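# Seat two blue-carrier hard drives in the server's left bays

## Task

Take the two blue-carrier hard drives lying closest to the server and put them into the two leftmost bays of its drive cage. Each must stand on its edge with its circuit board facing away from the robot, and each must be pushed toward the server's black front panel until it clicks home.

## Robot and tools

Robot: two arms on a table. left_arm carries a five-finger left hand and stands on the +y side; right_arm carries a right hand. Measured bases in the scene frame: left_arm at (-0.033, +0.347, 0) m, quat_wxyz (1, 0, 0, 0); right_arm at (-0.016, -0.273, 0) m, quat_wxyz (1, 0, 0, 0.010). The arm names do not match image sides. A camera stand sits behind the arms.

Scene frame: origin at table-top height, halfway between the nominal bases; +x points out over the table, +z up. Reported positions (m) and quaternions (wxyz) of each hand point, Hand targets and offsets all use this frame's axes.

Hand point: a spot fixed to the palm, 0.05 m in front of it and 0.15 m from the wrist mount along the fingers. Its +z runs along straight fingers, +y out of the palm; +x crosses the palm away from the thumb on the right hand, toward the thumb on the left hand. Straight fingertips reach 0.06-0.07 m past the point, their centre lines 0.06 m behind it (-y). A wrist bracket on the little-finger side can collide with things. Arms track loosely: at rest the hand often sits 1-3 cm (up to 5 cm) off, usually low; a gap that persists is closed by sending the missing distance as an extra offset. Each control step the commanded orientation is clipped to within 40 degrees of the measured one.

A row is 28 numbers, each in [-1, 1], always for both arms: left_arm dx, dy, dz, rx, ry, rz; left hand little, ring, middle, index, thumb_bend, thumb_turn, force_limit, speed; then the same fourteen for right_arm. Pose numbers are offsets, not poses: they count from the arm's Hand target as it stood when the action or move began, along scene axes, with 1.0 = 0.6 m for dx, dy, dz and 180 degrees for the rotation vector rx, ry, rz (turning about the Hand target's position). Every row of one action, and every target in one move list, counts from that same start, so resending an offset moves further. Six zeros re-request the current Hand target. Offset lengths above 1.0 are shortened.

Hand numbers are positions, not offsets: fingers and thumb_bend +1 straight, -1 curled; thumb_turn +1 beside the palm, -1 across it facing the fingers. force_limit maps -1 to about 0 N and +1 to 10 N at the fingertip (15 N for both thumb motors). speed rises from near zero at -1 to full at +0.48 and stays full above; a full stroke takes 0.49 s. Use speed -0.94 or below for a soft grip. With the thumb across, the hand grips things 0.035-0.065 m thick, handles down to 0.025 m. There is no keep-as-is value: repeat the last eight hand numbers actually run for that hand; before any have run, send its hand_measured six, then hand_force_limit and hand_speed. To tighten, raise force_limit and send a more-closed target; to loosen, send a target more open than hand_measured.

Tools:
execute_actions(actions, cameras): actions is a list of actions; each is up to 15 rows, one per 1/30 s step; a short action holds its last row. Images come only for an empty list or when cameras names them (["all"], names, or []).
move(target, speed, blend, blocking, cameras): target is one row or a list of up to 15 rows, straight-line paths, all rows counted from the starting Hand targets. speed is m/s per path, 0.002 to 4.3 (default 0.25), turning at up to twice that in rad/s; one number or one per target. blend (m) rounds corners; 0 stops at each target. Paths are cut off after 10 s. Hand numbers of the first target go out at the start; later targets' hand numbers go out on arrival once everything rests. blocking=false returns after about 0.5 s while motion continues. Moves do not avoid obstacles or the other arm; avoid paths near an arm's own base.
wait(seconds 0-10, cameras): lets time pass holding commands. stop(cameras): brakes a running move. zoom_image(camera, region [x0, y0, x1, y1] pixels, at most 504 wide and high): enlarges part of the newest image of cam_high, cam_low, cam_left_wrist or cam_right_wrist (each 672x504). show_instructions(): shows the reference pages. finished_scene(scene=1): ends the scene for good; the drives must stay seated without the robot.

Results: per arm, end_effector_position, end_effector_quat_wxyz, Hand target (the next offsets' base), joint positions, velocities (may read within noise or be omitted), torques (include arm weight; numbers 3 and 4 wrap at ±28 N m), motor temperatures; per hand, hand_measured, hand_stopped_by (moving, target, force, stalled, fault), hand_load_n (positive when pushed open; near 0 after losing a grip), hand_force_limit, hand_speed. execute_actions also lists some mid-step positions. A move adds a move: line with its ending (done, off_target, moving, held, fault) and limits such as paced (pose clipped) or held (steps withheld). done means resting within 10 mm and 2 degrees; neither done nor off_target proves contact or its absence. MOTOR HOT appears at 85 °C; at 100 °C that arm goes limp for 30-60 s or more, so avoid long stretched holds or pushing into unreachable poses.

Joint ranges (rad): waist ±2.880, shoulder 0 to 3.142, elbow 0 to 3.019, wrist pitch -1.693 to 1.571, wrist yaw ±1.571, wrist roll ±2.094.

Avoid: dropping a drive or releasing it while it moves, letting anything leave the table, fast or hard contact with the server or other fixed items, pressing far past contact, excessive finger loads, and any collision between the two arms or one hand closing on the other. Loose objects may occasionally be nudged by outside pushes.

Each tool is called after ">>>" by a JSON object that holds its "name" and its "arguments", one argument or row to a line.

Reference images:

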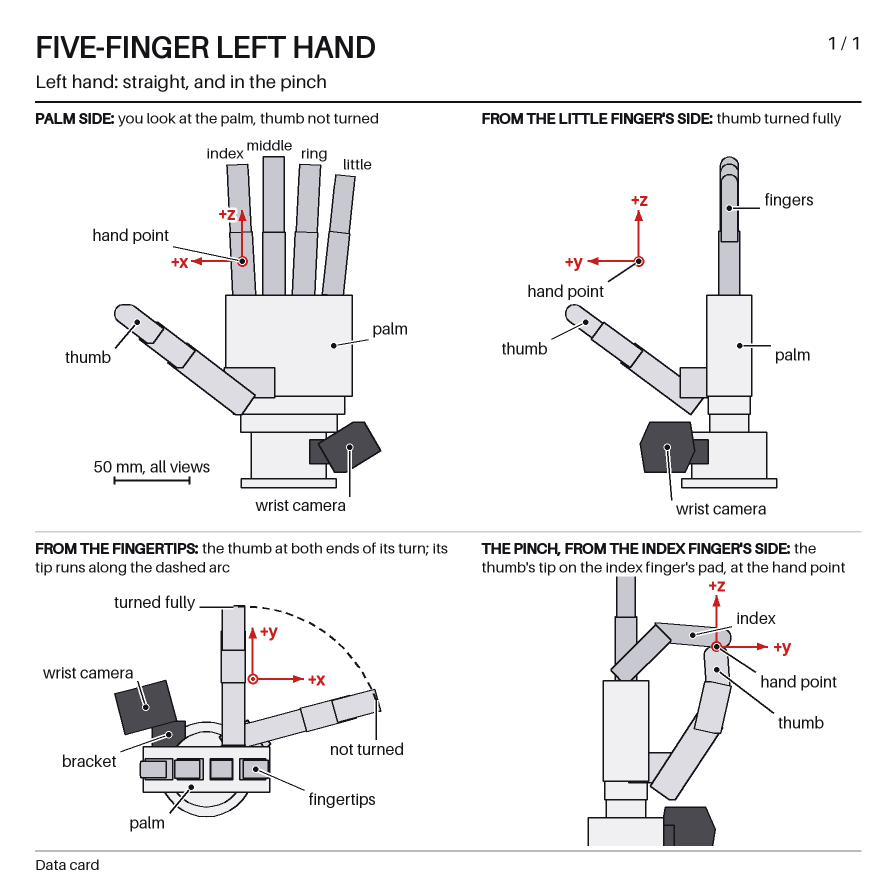

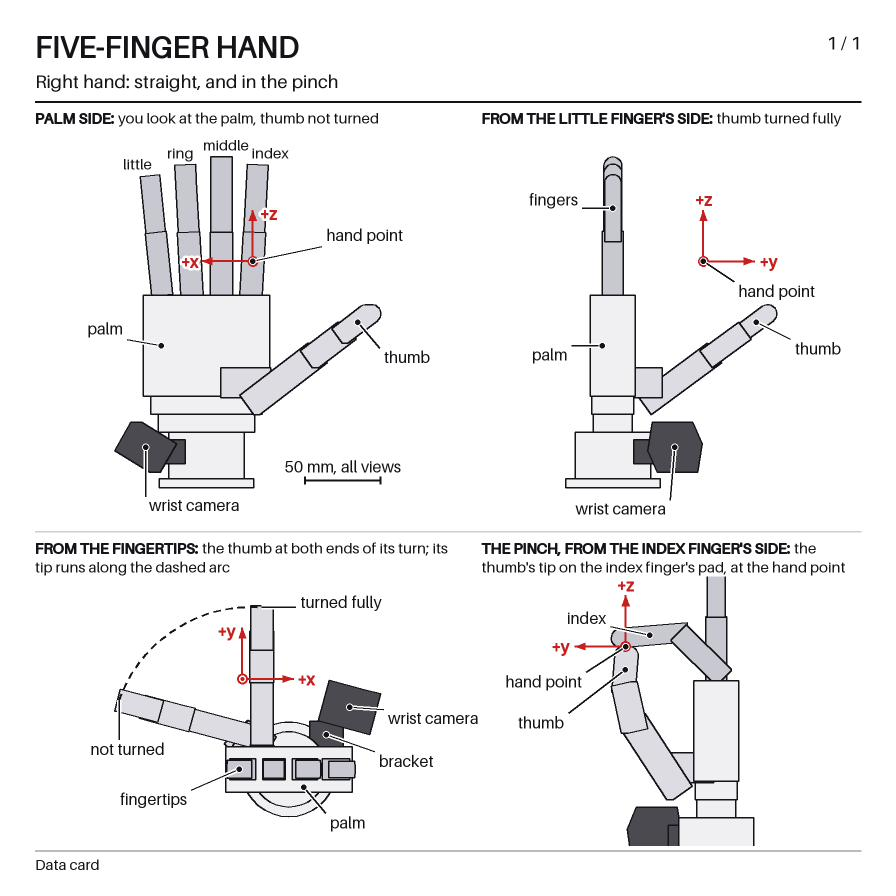

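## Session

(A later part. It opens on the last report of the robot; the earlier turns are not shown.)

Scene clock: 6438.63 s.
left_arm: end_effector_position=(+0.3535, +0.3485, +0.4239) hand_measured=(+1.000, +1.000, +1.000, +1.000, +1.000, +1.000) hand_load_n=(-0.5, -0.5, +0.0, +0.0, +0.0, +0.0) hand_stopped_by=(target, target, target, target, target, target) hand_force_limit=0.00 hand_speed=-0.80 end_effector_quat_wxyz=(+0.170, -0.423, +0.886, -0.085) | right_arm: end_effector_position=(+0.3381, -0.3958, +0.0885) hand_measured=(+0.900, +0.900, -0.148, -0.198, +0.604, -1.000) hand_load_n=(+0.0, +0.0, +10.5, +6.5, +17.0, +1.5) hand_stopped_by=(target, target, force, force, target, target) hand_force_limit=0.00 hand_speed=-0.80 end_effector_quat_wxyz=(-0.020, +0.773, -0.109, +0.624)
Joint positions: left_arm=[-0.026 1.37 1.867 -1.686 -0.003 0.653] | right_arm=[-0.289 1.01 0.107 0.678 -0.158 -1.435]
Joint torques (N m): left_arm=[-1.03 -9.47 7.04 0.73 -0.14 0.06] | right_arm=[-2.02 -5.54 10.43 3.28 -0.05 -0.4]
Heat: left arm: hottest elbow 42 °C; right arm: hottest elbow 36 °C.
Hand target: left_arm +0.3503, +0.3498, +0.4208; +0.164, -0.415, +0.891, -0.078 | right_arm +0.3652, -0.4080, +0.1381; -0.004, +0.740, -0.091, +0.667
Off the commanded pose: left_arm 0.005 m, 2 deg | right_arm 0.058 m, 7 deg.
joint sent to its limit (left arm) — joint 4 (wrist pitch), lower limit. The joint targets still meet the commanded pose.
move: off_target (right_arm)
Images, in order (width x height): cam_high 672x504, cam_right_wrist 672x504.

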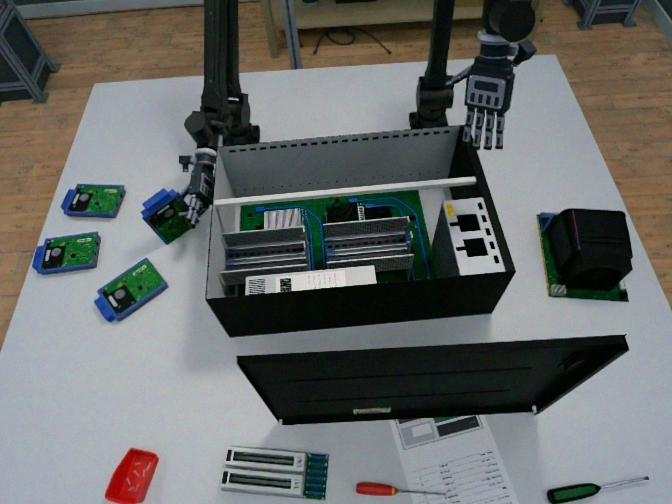

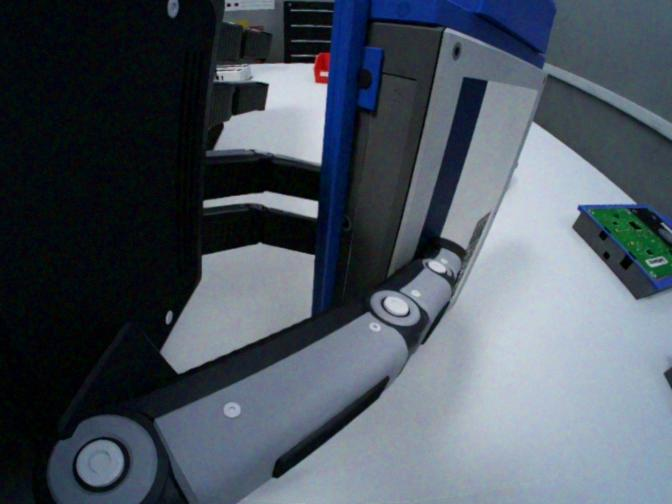

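>>> {"name": "move", "arguments": {
  "target": [
    [0,0,0,0,0,0,1,1,1,1,1,1,0,-0.8,0.008,-0.045,0.17,0,0,0,0.9,0.9,-0.6,-0.6,0.6,-1,0.0,-0.8]
  ],
  "speed": 0.05,
  "cameras": ["cam_high","cam_right_wrist"]
}}

Scene clock: 6454.17 s.
left_arm: end_effector_position=(+0.3535, +0.3485, +0.4239) hand_measured=(+1.000, +1.000, +1.000, +1.000, +1.000, +1.000) hand_load_n=(+0.0, +0.0, +0.0, +0.0, +0.0, +0.0) hand_stopped_by=(target, target, target, target, target, target) hand_force_limit=0.00 hand_speed=-0.80 end_effector_quat_wxyz=(+0.170, -0.423, +0.886, -0.085) | right_arm: end_effector_position=(+0.3445, -0.4195, +0.1619) hand_measured=(+0.900, +0.900, -0.148, -0.198, +0.604, -1.000) hand_load_n=(+0.0, +0.0, +8.0, +6.5, +16.5, +5.5) hand_stopped_by=(target, target, force, force, target, target) hand_force_limit=0.00 hand_speed=-0.80 end_effector_quat_wxyz=(-0.032, +0.782, -0.124, +0.610)
Joint positions: left_arm=[-0.026 1.37 1.867 -1.686 -0.003 0.653] | right_arm=[-0.398 0.739 0.296 0.177 -0.264 -1.432]
Joint torques (N m): left_arm=[-1.08 -9.47 7.06 0.76 -0.14 0.07] | right_arm=[-2.14 -4.89 14.49 3.64 -0.11 -0.58]
Heat: left arm: hottest elbow 42 °C; right arm: hottest elbow 38 °C.
Hand target: left_arm +0.3503, +0.3498, +0.4208; +0.164, -0.415, +0.891, -0.078 | right_arm +0.3700, -0.4350, +0.2402; -0.004, +0.740, -0.091, +0.667
Off the commanded pose: left_arm 0.005 m, 2 deg | right_arm 0.084 m, 10 deg.
joint sent to its limit (left arm) — joint 4 (wrist pitch), lower limit. The joint targets still meet the commanded pose.
move: off_target (right_arm)
Images, in order (width x height): cam_high 672x504, cam_right_wrist 672x504.

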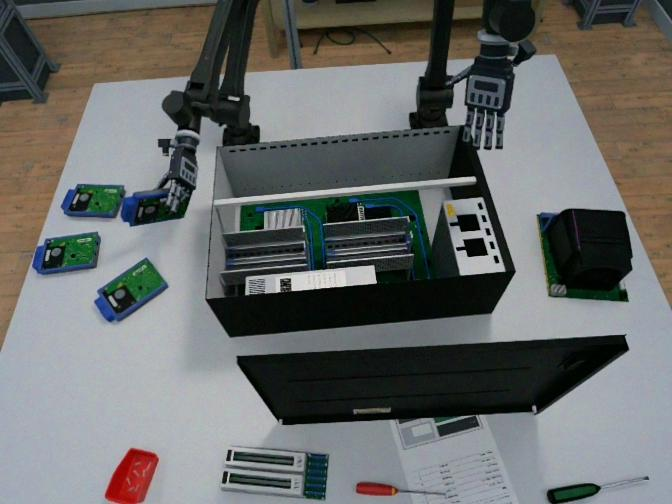

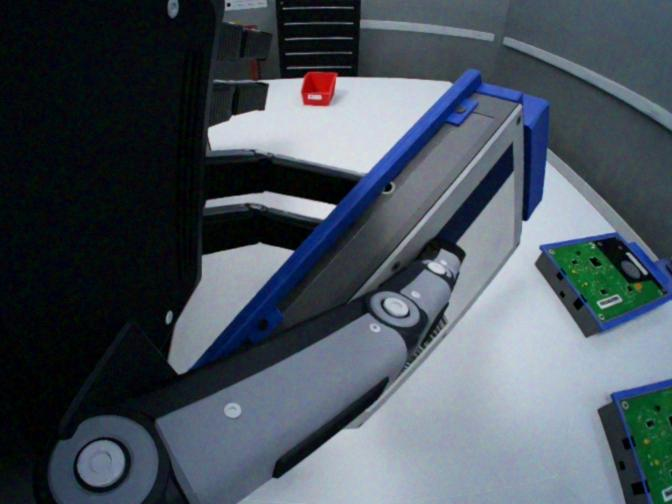

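>>> {"name": "move", "arguments": {
  "target": [
    [0,0,0,0,0,0,1,1,1,1,1,1,0,-0.8,0.0,-0.02,0.13,0.10,0.073,0,0.9,0.9,-0.6,-0.6,0.6,-1,0.0,-0.8],
    [0,0,0,0,0,0,1,1,1,1,1,1,0,-0.8,0.0,-0.02,0.15,0.2023,0.1469,0,0.9,0.9,-0.6,-0.6,0.6,-1,0.0,-0.8]
  ],
  "speed": 0.08,
  "blend": [0.03,0],
  "cameras": ["cam_high","cam_right_wrist"]
}}

Scene clock: 6484.87 s.
left_arm: end_effector_position=(+0.3535, +0.3485, +0.4239) hand_measured=(+1.000, +1.000, +1.000, +1.000, +1.000, +1.000) hand_load_n=(+0.0, +0.0, +0.0, +0.0, +0.0, +0.5) hand_stopped_by=(target, target, target, target, target, target) hand_force_limit=0.00 hand_speed=-0.80 end_effector_quat_wxyz=(+0.170, -0.423, +0.886, -0.085) | right_arm: end_effector_position=(+0.3548, -0.4350, +0.2781) hand_measured=(+0.900, +0.900, -0.148, -0.198, +0.604, -1.000) hand_load_n=(+0.0, +0.0, +7.5, +8.5, +16.5, +6.0) hand_stopped_by=(target, target, force, force, target, target) hand_force_limit=0.00 hand_speed=-0.80 end_effector_quat_wxyz=(-0.221, +0.845, -0.309, +0.376)
Joint positions: left_arm=[-0.026 1.37 1.867 -1.686 -0.003 0.653] | right_arm=[-0.595 1.006 1.053 -0.874 -0.569 -1.218]
Joint torques (N m): left_arm=[-0.91 -9.52 7.05 0.73 -0.14 0.06] | right_arm=[-2.02 -7.53 14.43 2.19 -0.64 -0.04]
Motor temperatures (°C): left_arm=[28 30 42 26 29 30] | right_arm=[29 29 48 29 27 30]
Heat: left arm: hottest elbow 42 °C; right arm: hottest elbow 48 °C.
Hand target: left_arm +0.3503, +0.3498, +0.4208; +0.164, -0.415, +0.891, -0.078 | right_arm +0.3700, -0.4470, +0.3302; -0.212, +0.832, -0.292, +0.422
Off the commanded pose: left_arm 0.005 m, 2 deg | right_arm 0.056 m, 6 deg.
joint sent to its limit (left arm) — joint 4 (wrist pitch), lower limit. The joint targets still meet the commanded pose.
move: off_target (right_arm)
Images, in order (width x height): cam_high 672x504, cam_right_wrist 672x504.

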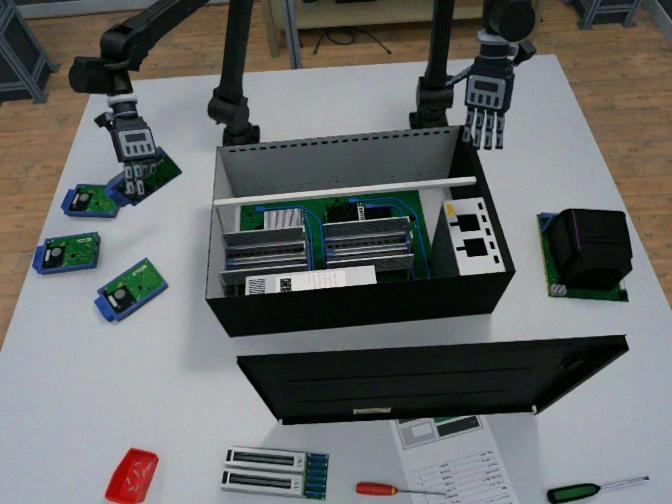

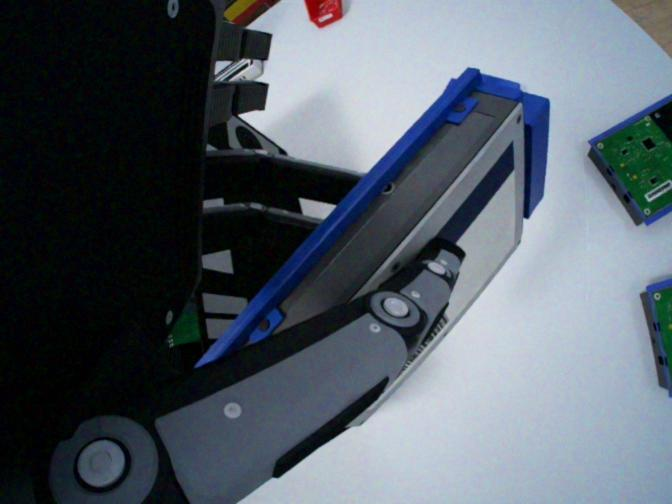

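>>> {"name": "move", "arguments": {
  "target": [
    [0,0,0,0,0,0,1,1,1,1,1,1,0,-0.8,0.0,-0.02,0.03,0.1138,0.0797,0,0.9,0.9,-0.6,-0.6,0.6,-1,0.0,-0.8],
    [0,0,0,0,0,0,1,1,1,1,1,1,0,-0.8,0.0,-0.02,0.05,0.2275,0.1593,0,0.9,0.9,-0.6,-0.6,0.6,-1,0.0,-0.8]
  ],
  "speed": 0.1,
  "blend": [0.03,0],
  "cameras": ["cam_high","cam_right_wrist"]
}}

Scene clock: 6550.10 s.
left_arm: end_effector_position=(+0.3535, +0.3485, +0.4239) hand_measured=(+1.000, +1.000, +1.000, +1.000, +1.000, +1.000) hand_load_n=(+0.0, +0.0, +0.0, +0.0, +0.0, +0.0) hand_stopped_by=(target, target, target, target, target, target) hand_force_limit=0.00 hand_speed=-0.80 end_effector_quat_wxyz=(+0.170, -0.423, +0.886, -0.085) | right_arm: end_effector_position=(+0.3647, -0.4547, +0.3307) hand_measured=(+0.900, +0.900, -0.148, -0.198, +0.604, -1.000) hand_load_n=(+0.0, +0.0, +5.5, +10.0, +17.5, -1.0) hand_stopped_by=(target, target, force, force, target, target) hand_force_limit=0.00 hand_speed=-0.80 end_effector_quat_wxyz=(-0.398, +0.784, -0.467, +0.095)
Joint positions: left_arm=[-0.026 1.37 1.867 -1.686 -0.003 0.653] | right_arm=[-0.742 1.507 1.657 -1.664 -0.842 -1.192]
Joint torques (N m): left_arm=[-1.03 -9.58 7.06 0.75 -0.14 0.07] | right_arm=[-1.96 -14.56 12.07 -0.13 -1.28 0.43]
Motor temperatures (°C): left_arm=[28 30 42 26 29 30] | right_arm=[29 29 57 29 28 30]
Heat: left arm: hottest elbow 42 °C; right arm: hottest elbow 57 °C.
Hand target: left_arm +0.3503, +0.3498, +0.4208; +0.164, -0.415, +0.891, -0.078 | right_arm +0.3700, -0.4590, +0.3602; -0.410, +0.783, -0.462, +0.080
Off the commanded pose: left_arm 0.005 m, 2 deg | right_arm 0.030 m, 2 deg.
joint sent to its limit (left arm) — joint 4 (wrist pitch), lower limit. The joint targets still meet the commanded pose.
joint sent to its limit (right arm) — joint 4 (wrist pitch), lower limit. The joint targets are off in orientation, not in position.
move: off_target (right_arm)
Images, in order (width x height): cam_high 672x504, cam_right_wrist 672x504.

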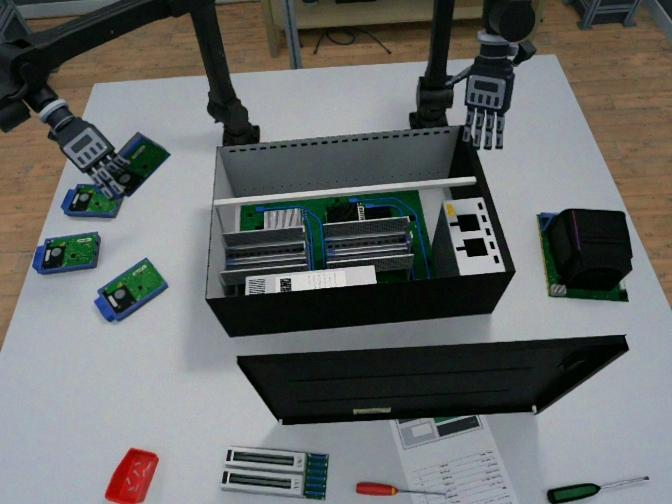

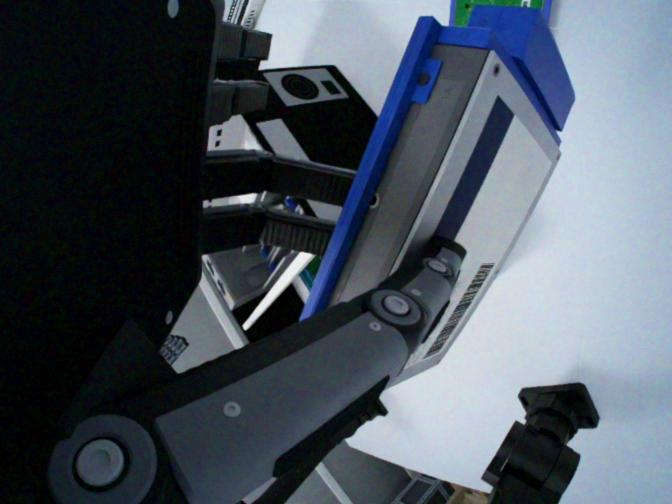

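>>> {"name": "move", "arguments": {
  "target": [
    [0,0,0,0,0,0,1,1,1,1,1,1,0,-0.8,0.0,0.03,0.03,-0.0554,-0.0195,-0.079,0.9,0.9,-0.6,-0.6,0.6,-1,0.0,-0.8],
    [0,0,0,0,0,0,1,1,1,1,1,1,0,-0.8,0.05,0.15,0.04,-0.1107,-0.0389,-0.158,0.9,0.9,-0.6,-0.6,0.6,-1,0.0,-0.8]
  ],
  "speed": 0.1,
  "blend": [0.02,0],
  "cameras": ["cam_high","cam_right_wrist"]
}}

Scene clock: 6645.13 s.
left_arm: end_effector_position=(+0.3535, +0.3485, +0.4239) hand_measured=(+1.000, +1.000, +1.000, +1.000, +1.000, +1.000) hand_load_n=(+0.0, +0.0, +0.0, +0.0, +0.0, +0.0) hand_stopped_by=(target, target, target, target, target, target) hand_force_limit=0.00 hand_speed=-0.80 end_effector_quat_wxyz=(+0.170, -0.423, +0.886, -0.085) | right_arm: end_effector_position=(+0.3979, -0.3733, +0.3510) hand_measured=(+0.900, +0.900, -0.148, -0.198, +0.604, -1.000) hand_load_n=(+0.0, +0.0, +5.5, +9.5, +17.5, -0.5) hand_stopped_by=(target, target, force, force, target, target) hand_force_limit=0.00 hand_speed=-0.80 end_effector_quat_wxyz=(-0.246, +0.711, -0.604, +0.265)
Joint positions: left_arm=[-0.026 1.37 1.867 -1.686 -0.003 0.653] | right_arm=[-0.387 1.167 1.401 -1.109 -0.274 -0.43]
Joint torques (N m): left_arm=[-1.03 -9.47 7.06 0.69 -0.13 0.08] | right_arm=[-0.67 -12.63 9.78 3.03 -0.27 0.18]
Motor temperatures (°C): left_arm=[28 30 42 26 29 30] | right_arm=[29 31 48 29 30 30]
Heat: left arm: hottest elbow 42 °C; right arm: hottest elbow 48 °C.
Hand target: left_arm +0.3503, +0.3498, +0.4208; +0.164, -0.415, +0.891, -0.078 | right_arm +0.4001, -0.3690, +0.3842; -0.265, +0.698, -0.593, +0.302
Off the commanded pose: left_arm 0.005 m, 2 deg | right_arm 0.034 m, 5 deg.
joint sent to its limit (left arm) — joint 4 (wrist pitch), lower limit. The joint targets still meet the commanded pose.
move: off_target (right_arm)
Images, in order (width x height): cam_high 672x504, cam_right_wrist 672x504.

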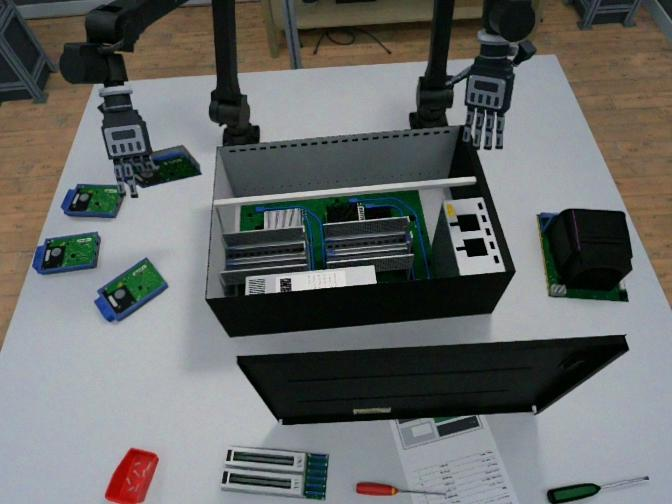

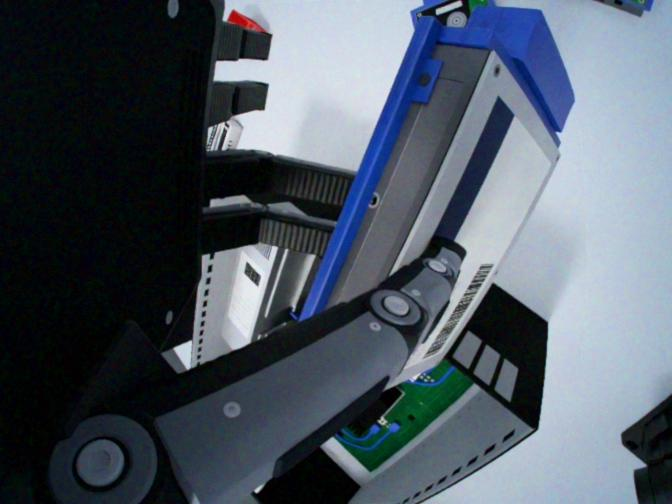

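>>> {"name": "move", "arguments": {
  "target": [
    [0,0,0,0,0,0,1,1,1,1,1,1,0,-0.8,0.05,0.25,0.0,0.0032,-0.0276,0,0.9,0.9,-0.6,-0.6,0.6,-1,0.0,-0.8],
    [0,0,0,0,0,0,1,1,1,1,1,1,0,-0.8,0.10,0.45,0.0,0.0032,-0.0276,0,0.9,0.9,-0.6,-0.6,0.6,-1,0.0,-0.8]
  ],
  "speed": 0.1,
  "blend": [0.05,0],
  "cameras": ["cam_high","cam_right_wrist","cam_left_wrist"]
}}

Scene clock: 6678.23 s.
left_arm: end_effector_position=(+0.3535, +0.3485, +0.4239) hand_measured=(+1.000, +1.000, +1.000, +1.000, +1.000, +1.000) hand_load_n=(+0.0, +0.0, +0.0, +0.0, +0.0, +0.0) hand_stopped_by=(target, target, target, target, target, target) hand_force_limit=0.00 hand_speed=-0.80 end_effector_quat_wxyz=(+0.170, -0.423, +0.886, -0.085) | right_arm: end_effector_position=(+0.4416, -0.1094, +0.3282) hand_measured=(+0.900, +0.900, -0.148, -0.198, +0.604, -1.000) hand_load_n=(+0.0, +0.0, +5.5, +9.5, +17.5, +0.0) hand_stopped_by=(target, target, force, force, target, target) hand_force_limit=0.00 hand_speed=-0.80 end_effector_quat_wxyz=(-0.242, +0.711, -0.586, +0.304)
Joint positions: left_arm=[-0.026 1.37 1.867 -1.686 -0.003 0.653] | right_arm=[0.366 1.24 1.381 -0.955 0.283 0.08]
Joint torques (N m): left_arm=[-1.08 -9.58 7.06 0.7 -0.14 0.07] | right_arm=[-0.85 -11.75 14.31 3.06 0.34 0.12]
Heat: left arm: hottest elbow 42 °C; right arm: hottest elbow 49 °C.
Hand target: left_arm +0.3503, +0.3498, +0.4208; +0.164, -0.415, +0.891, -0.078 | right_arm +0.4601, -0.0990, +0.3842; -0.294, +0.683, -0.582, +0.329
Off the commanded pose: left_arm 0.005 m, 2 deg | right_arm 0.060 m, 7 deg.
joint sent to its limit (left arm) — joint 4 (wrist pitch), lower limit. The joint targets still meet the commanded pose.
move: off_target (right_arm)
Images, in order (width x height): cam_high 672x504, cam_left_wrist 672x504, cam_right_wrist 672x504.

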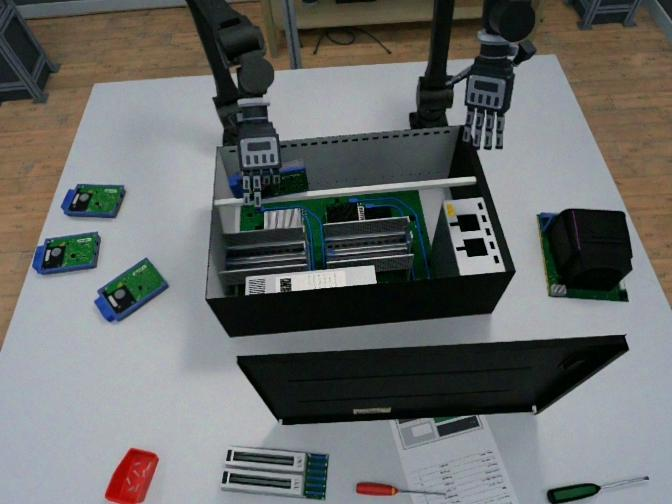

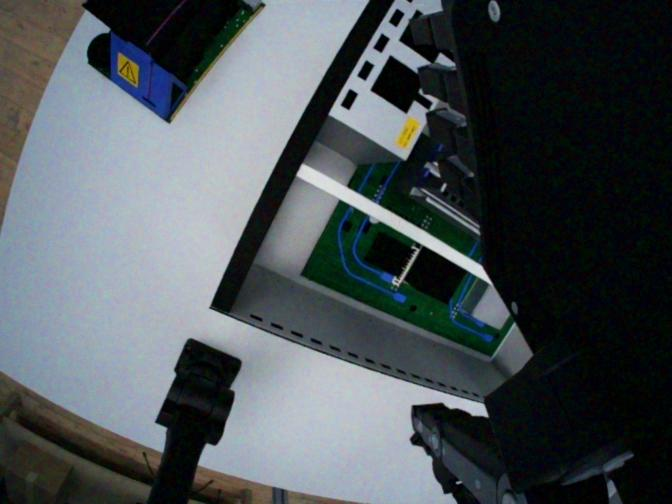

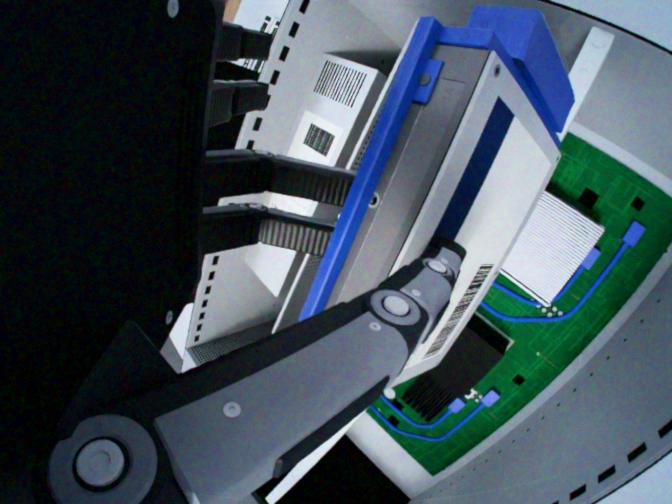

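>>> {"name": "move", "arguments": {
  "target": [
    [0.12,0,0,0,0,0.25,1,1,1,1,1,1,0,-0.8,0,0,0,0,0,0,0.9,0.9,-0.6,-0.6,0.6,-1,0.0,-0.8],
    [0.233,-0.06,-0.10,0,0,0.5,1,1,1,1,1,1,0,-0.8,0,0,0,0,0,0,0.9,0.9,-0.6,-0.6,0.6,-1,0.0,-0.8]
  ],
  "speed": 0.2,
  "blend": [0.03,0],
  "cameras": ["cam_high","cam_right_wrist","cam_left_wrist"]
}}

Scene clock: 6756.40 s.
left_arm: end_effector_position=(+0.4848, +0.3198, +0.3661) hand_measured=(+1.000, +1.000, +1.000, +1.000, +1.000, +1.000) hand_load_n=(+0.0, +0.0, +0.0, -0.5, +0.0, +0.0) hand_stopped_by=(target, target, target, target, target, target) hand_force_limit=0.00 hand_speed=-0.80 end_effector_quat_wxyz=(-0.206, +0.911, -0.352, +0.058) | right_arm: end_effector_position=(+0.4417, -0.1094, +0.3284) hand_measured=(+0.900, +0.900, -0.148, -0.198, +0.604, -1.000) hand_load_n=(+0.0, +0.0, +5.5, +9.5, +17.5, -0.5) hand_stopped_by=(target, target, force, force, target, target) hand_force_limit=0.00 hand_speed=-0.80 end_effector_quat_wxyz=(-0.242, +0.711, -0.586, +0.304)
Joint positions: left_arm=[-0.063 1.623 1.985 -1.686 -0.357 -0.853] | right_arm=[0.366 1.24 1.381 -0.955 0.284 0.08]
Joint torques (N m): left_arm=[-1.61 -11.93 9.09 0.49 -0.09 -0.26] | right_arm=[-0.79 -11.81 14.32 3.03 0.34 0.11]
Heat: left arm: hottest elbow 42 °C; right arm: hottest elbow 50 °C.
Hand target: left_arm +0.4901, +0.3138, +0.3607; -0.171, +0.924, -0.337, -0.061 | right_arm +0.4601, -0.0991, +0.3842; -0.294, +0.683, -0.582, +0.329
Off the commanded pose: left_arm 0.010 m, 14 deg | right_arm 0.060 m, 7 deg.
joint sent to its limit (left arm) — joint 4 (wrist pitch), lower limit. The joint targets are off in orientation, not in position.
move: off_target (left_arm, right_arm)
Images, in order (width x height): cam_high 672x504, cam_left_wrist 672x504, cam_right_wrist 672x504.

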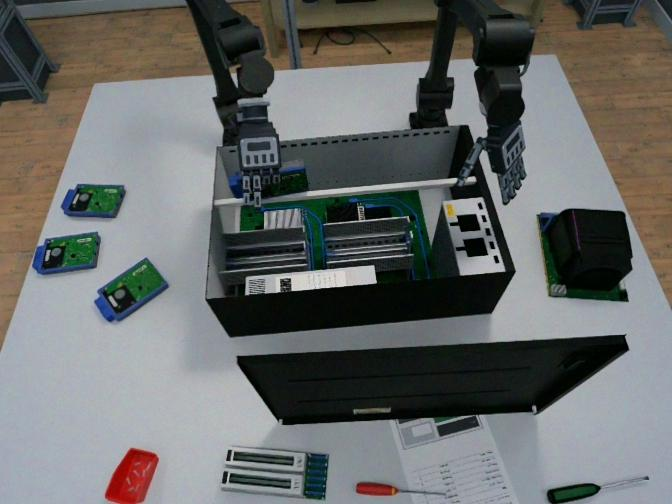

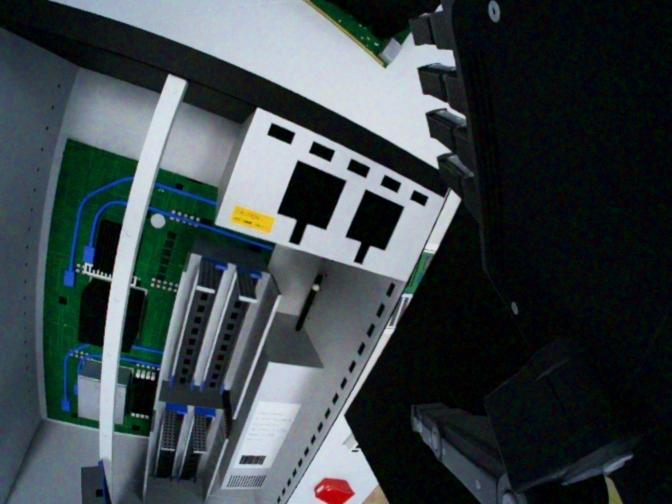

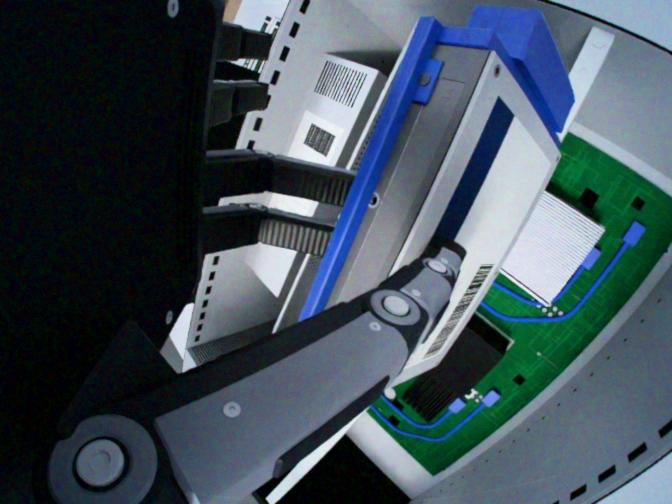

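>>> {"name": "zoom_image", "arguments": {
  "camera": "cam_left_wrist",
  "region": [130, 220, 340, 500]
}}

Scaled by 1.800 from the camera's 672x504 image, which has a finer 960x720 frame.

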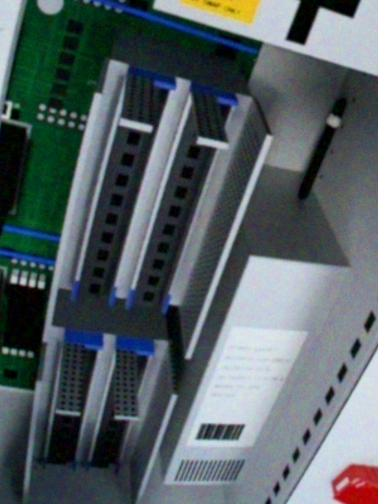

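>>> {"name": "move", "arguments": {
  "target": [
    [0,0,0,0,0,0,1,1,1,1,1,1,0,-0.8,0.10,0.20,0.06,0.003,-0.0276,0,0.9,0.9,-0.6,-0.6,0.6,-1,0.0,-0.8]
  ],
  "speed": 0.1,
  "cameras": ["cam_high","cam_right_wrist","cam_left_wrist"]
}}

Scene clock: 6806.90 s.
left_arm: end_effector_position=(+0.4849, +0.3197, +0.3661) hand_measured=(+1.000, +1.000, +1.000, +1.000, +1.000, +1.000) hand_load_n=(+0.0, -0.5, +0.0, +0.0, +0.0, +0.0) hand_stopped_by=(target, target, target, target, target, target) hand_force_limit=0.00 hand_speed=-0.80 end_effector_quat_wxyz=(-0.206, +0.912, -0.351, +0.058) | right_arm: end_effector_position=(+0.5081, +0.0103, +0.3594) hand_measured=(+0.900, +0.900, -0.148, -0.198, +0.604, -1.000) hand_load_n=(+0.0, +0.0, +6.0, +9.5, +17.5, -0.5) hand_stopped_by=(target, target, force, force, target, target) hand_force_limit=0.00 hand_speed=-0.80 end_effector_quat_wxyz=(-0.268, +0.698, -0.570, +0.339)
Joint positions: left_arm=[-0.063 1.623 1.985 -1.686 -0.357 -0.854] | right_arm=[0.557 1.502 1.688 -0.955 0.451 0.182]
Joint torques (N m): left_arm=[-1.61 -12.04 9.07 0.51 -0.08 -0.27] | right_arm=[-0.79 -17.14 14.27 2.85 0.53 0.09]
Motor temperatures (°C): left_arm=[28 31 43 26 29 30] | right_arm=[29 31 53 29 28 30]
Heat: left arm: hottest elbow 43 °C; right arm: hottest elbow 53 °C.
Hand target: left_arm +0.4902, +0.3139, +0.3607; -0.171, +0.924, -0.337, -0.061 | right_arm +0.5200, +0.0210, +0.4203; -0.322, +0.667, -0.570, +0.356
Off the commanded pose: left_arm 0.010 m, 14 deg | right_arm 0.063 m, 7 deg.
joint sent to its limit (left arm) — joint 4 (wrist pitch), lower limit. The joint targets are off in orientation, not in position.
move: off_target (left_arm, right_arm)
Images, in order (width x height): cam_high 672x504, cam_left_wrist 672x504, cam_right_wrist 672x504.

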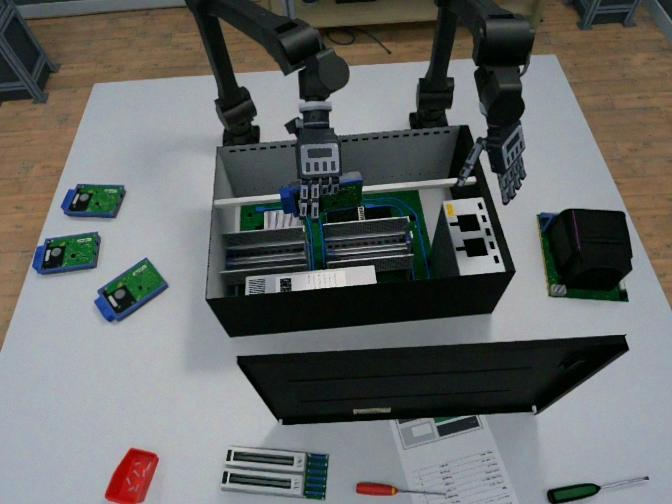

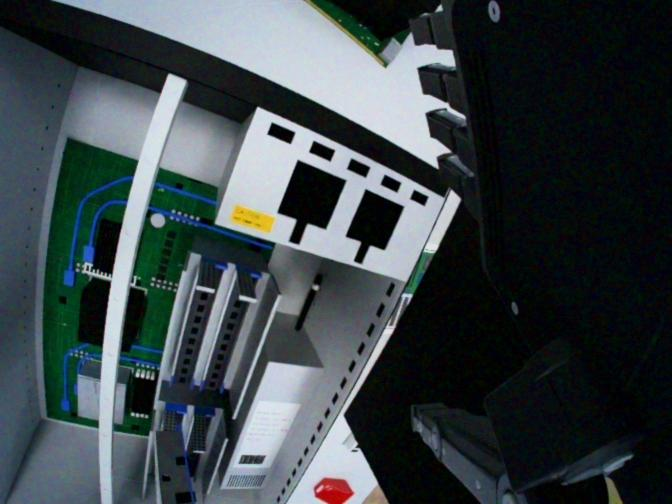

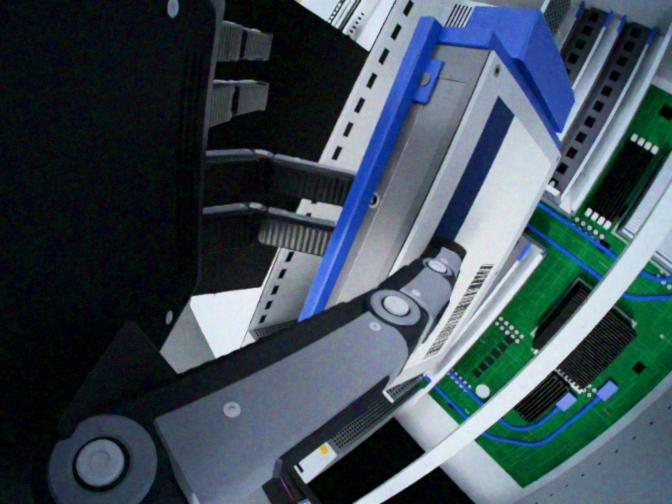

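>>> {"name": "zoom_image", "arguments": {
  "camera": "cam_left_wrist",
  "region": [120, 230, 320, 504]
}}

>>> {"name": "zoom_image", "arguments": {
  "camera": "cam_right_wrist",
  "region": [420, 0, 672, 260]
}}

Scaled by 1.839 from the camera's 672x504 image, which has a finer 960x720 frame.

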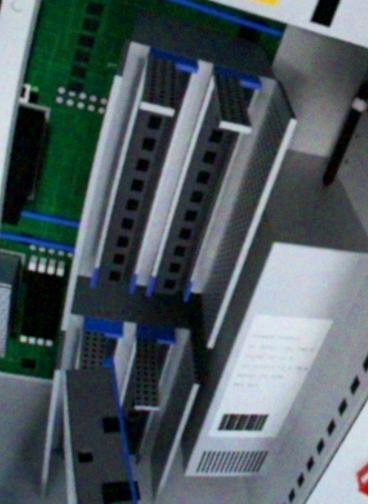

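Scaled by 1.938 from the camera's 672x504 image, which has a finer 960x720 frame.

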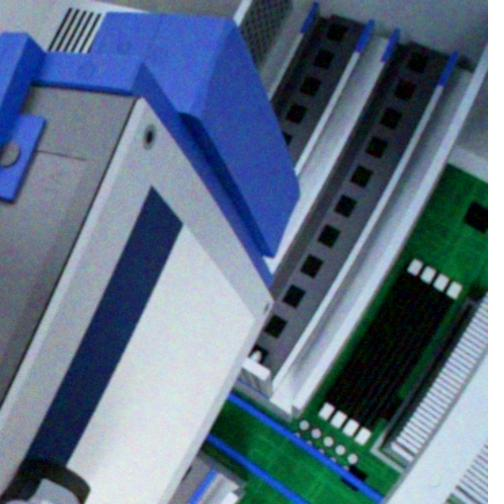

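>>> {"name": "zoom_image", "arguments": {
  "camera": "cam_left_wrist",
  "region": [130, 400, 250, 504]
}}

Scaled by 4.200 from the camera's 672x504 image, which has a finer 960x720 frame.

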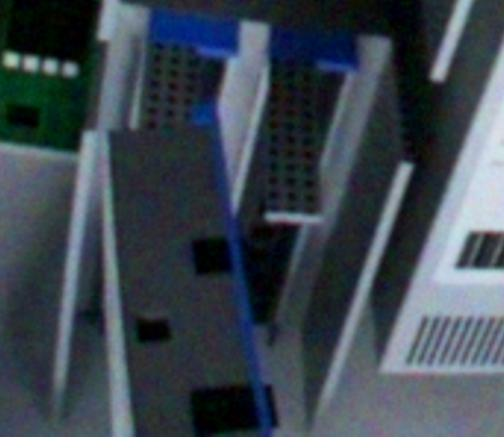

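>>> {"name": "move", "arguments": {
  "target": [
    [0,0,0,0,0,0,1,1,1,1,1,1,0,-0.8,0.09,0.09,-0.02,0.0171,0.0215,0,0.9,0.9,-0.6,-0.6,0.6,-1,0.0,-0.8]
  ],
  "speed": 0.08,
  "cameras": ["cam_high","cam_right_wrist","cam_left_wrist"]
}}

>>> {"name": "zoom_image", "arguments": {
  "camera": "cam_left_wrist",
  "region": [130, 240, 330, 504]
}}

Scene clock: 7031.27 s.
left_arm: end_effector_position=(+0.4849, +0.3197, +0.3661) hand_measured=(+1.000, +1.000, +1.000, +1.000, +1.000, +1.000) hand_load_n=(+0.0, +0.0, +0.0, +0.0, +0.0, +0.0) hand_stopped_by=(target, target, target, target, target, target) hand_force_limit=0.00 hand_speed=-0.80 end_effector_quat_wxyz=(-0.206, +0.912, -0.351, +0.058) | right_arm: end_effector_position=(+0.5673, +0.0631, +0.3486) hand_measured=(+0.900, +0.900, -0.148, -0.198, +0.604, -1.000) hand_load_n=(+0.0, +0.0, +5.5, +9.5, +17.5, -0.5) hand_stopped_by=(target, target, force, force, target, target) hand_force_limit=0.00 hand_speed=-0.80 end_effector_quat_wxyz=(-0.269, +0.696, -0.591, +0.307)
Joint positions: left_arm=[-0.063 1.623 1.985 -1.686 -0.357 -0.854] | right_arm=[0.557 1.736 1.965 -1.043 0.407 0.25]
Joint torques (N m): left_arm=[-1.49 -12.04 9.07 0.51 -0.09 -0.26] | right_arm=[-0.56 -21.25 14.06 2.19 0.28 0.14]
Motor temperatures (°C): left_arm=[28 32 45 26 29 30] | right_arm=[29 33 63 29 28 30]
Heat: left arm: hottest elbow 45 °C; right arm: hottest elbow 63 °C.
Hand target: left_arm +0.4902, +0.3139, +0.3607; -0.171, +0.924, -0.337, -0.061 | right_arm +0.5740, +0.0750, +0.4083; -0.320, +0.670, -0.590, +0.317
Off the commanded pose: left_arm 0.010 m, 14 deg | right_arm 0.061 m, 7 deg.
joint sent to its limit (left arm) — joint 4 (wrist pitch), lower limit. The joint targets are off in orientation, not in position.
move: off_target (left_arm, right_arm)
Images, in order (width x height): cam_high 672x504, cam_left_wrist 672x504, cam_right_wrist 672x504.

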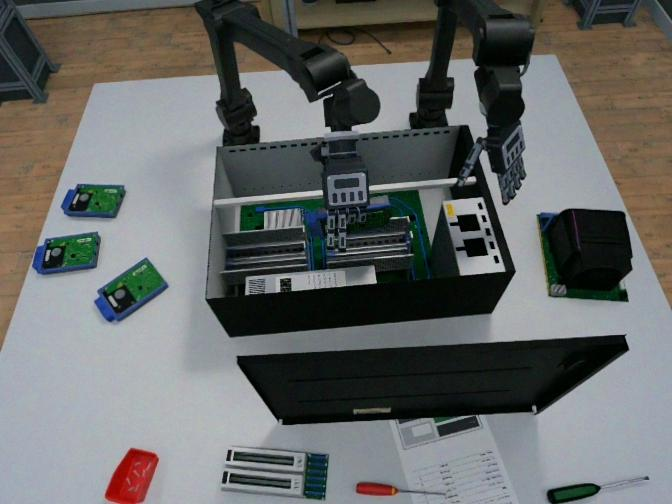

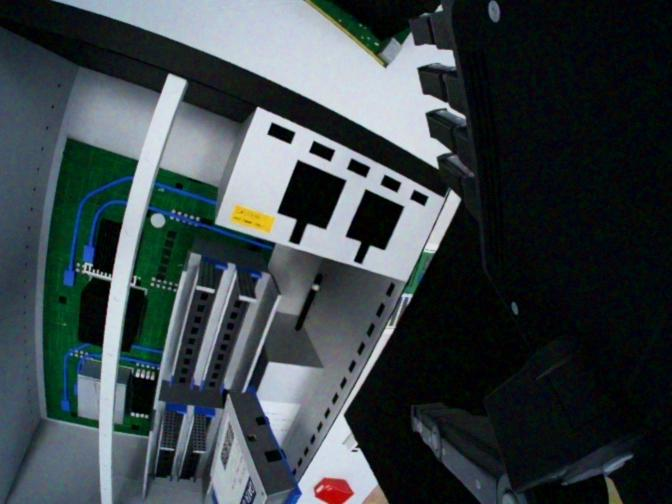

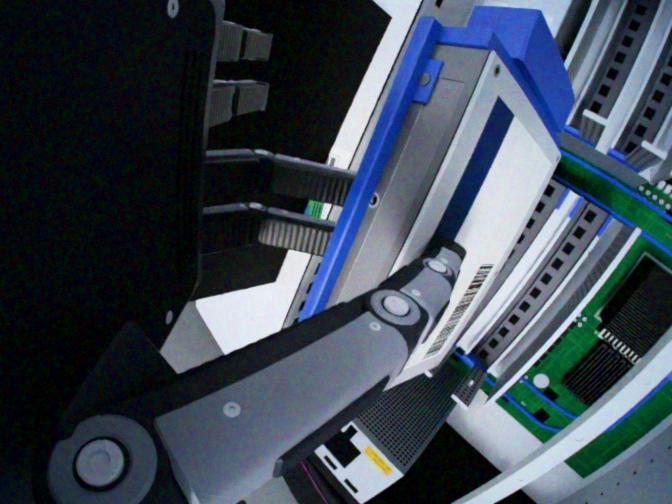

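Scaled by 1.909 from the camera's 672x504 image, which has a finer 960x720 frame.

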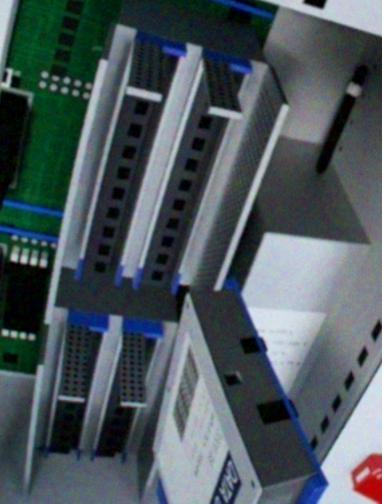

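>>> {"name": "move", "arguments": {
  "target": [
    [0,0,0,0,0,0,1,1,1,1,1,1,0,-0.8,0,0,-0.2,0,0,0,0.9,0.9,-0.6,-0.6,0.6,-1,0.0,-0.8]
  ],
  "speed": 0.08,
  "cameras": ["cam_right_wrist","cam_left_wrist"]
}}

>>> {"name": "zoom_image", "arguments": {
  "camera": "cam_left_wrist",
  "region": [130, 240, 330, 440]
}}

Scene clock: 7068.77 s.
left_arm: end_effector_position=(+0.4849, +0.3197, +0.3661) hand_measured=(+1.000, +1.000, +1.000, +1.000, +1.000, +1.000) hand_load_n=(-0.5, +0.0, +0.0, +0.0, +0.0, +0.0) hand_stopped_by=(target, target, target, target, target, target) hand_force_limit=0.00 hand_speed=-0.80 end_effector_quat_wxyz=(-0.206, +0.912, -0.351, +0.058) | right_arm: end_effector_position=(+0.5693, +0.0651, +0.2244) hand_measured=(+0.900, +0.900, -0.148, -0.198, +0.604, -1.000) hand_load_n=(+0.0, +0.0, +5.5, +9.5, +17.5, -0.5) hand_stopped_by=(target, target, force, force, target, target) hand_force_limit=0.00 hand_speed=-0.80 end_effector_quat_wxyz=(-0.263, +0.699, -0.592, +0.304)
Joint positions: left_arm=[-0.063 1.623 1.985 -1.686 -0.357 -0.854] | right_arm=[0.558 1.73 1.636 -0.735 0.406 0.252]
Joint torques (N m): left_arm=[-1.49 -11.93 9.07 0.5 -0.09 -0.26] | right_arm=[-0.56 -25.17 10.13 3.25 0.32 0.12]
Motor temperatures (°C): left_arm=[28 32 45 26 29 30] | right_arm=[29 34 57 29 28 30]
Heat: left arm: hottest elbow 45 °C; right arm: hottest elbow 57 °C.
Hand target: left_arm +0.4902, +0.3139, +0.3607; -0.171, +0.924, -0.337, -0.061 | right_arm +0.5740, +0.0751, +0.2882; -0.320, +0.670, -0.590, +0.317
Off the commanded pose: left_arm 0.010 m, 14 deg | right_arm 0.065 m, 8 deg.
joint sent to its limit (left arm) — joint 4 (wrist pitch), lower limit. The joint targets are off in orientation, not in position.
move: off_target (left_arm, right_arm)
Images, in order (width x height): cam_left_wrist 672x504, cam_right_wrist 672x504.

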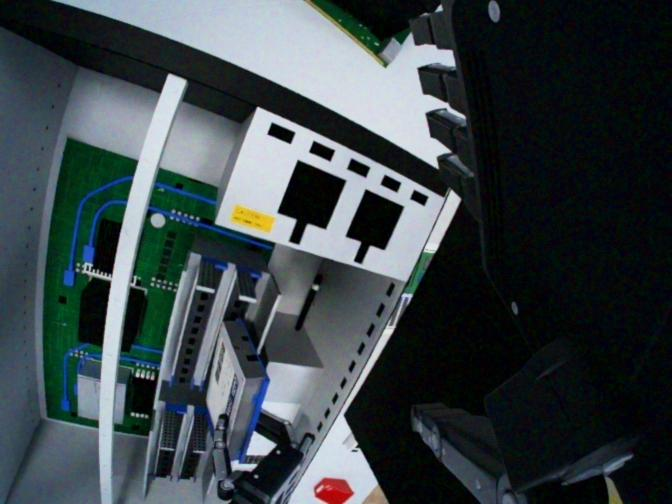

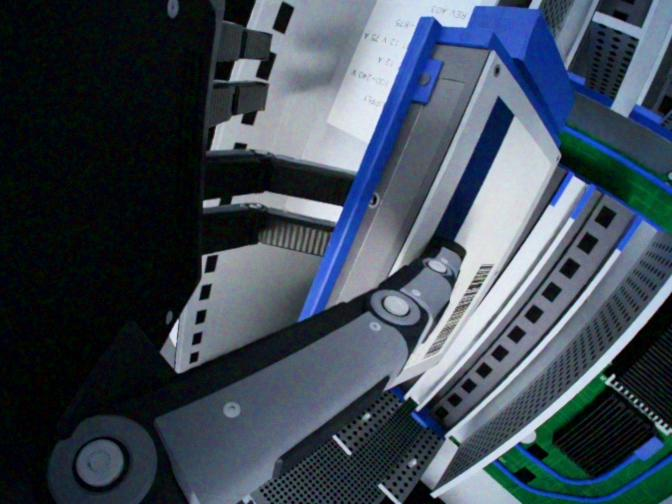

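Scaled by 2.520 from the camera's 672x504 image, which has a finer 960x720 frame.

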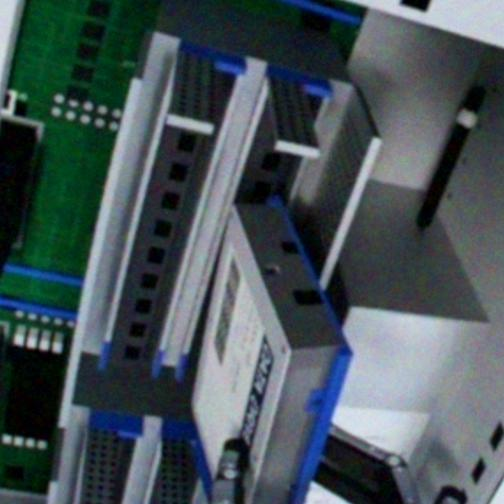

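>>> {"name": "zoom_image", "arguments": {
  "camera": "cam_right_wrist",
  "region": [290, 0, 672, 504]
}}

Scaled by 1.000.

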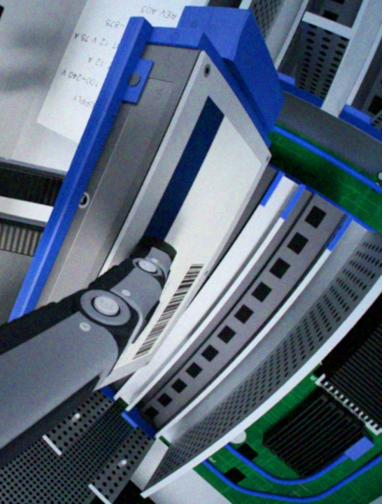

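>>> {"name": "zoom_image", "arguments": {
  "camera": "cam_left_wrist",
  "region": [0, 0, 504, 504]
}}

Scaled by 1.000.

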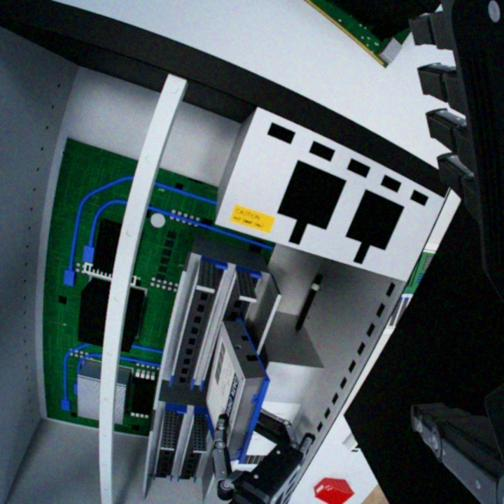

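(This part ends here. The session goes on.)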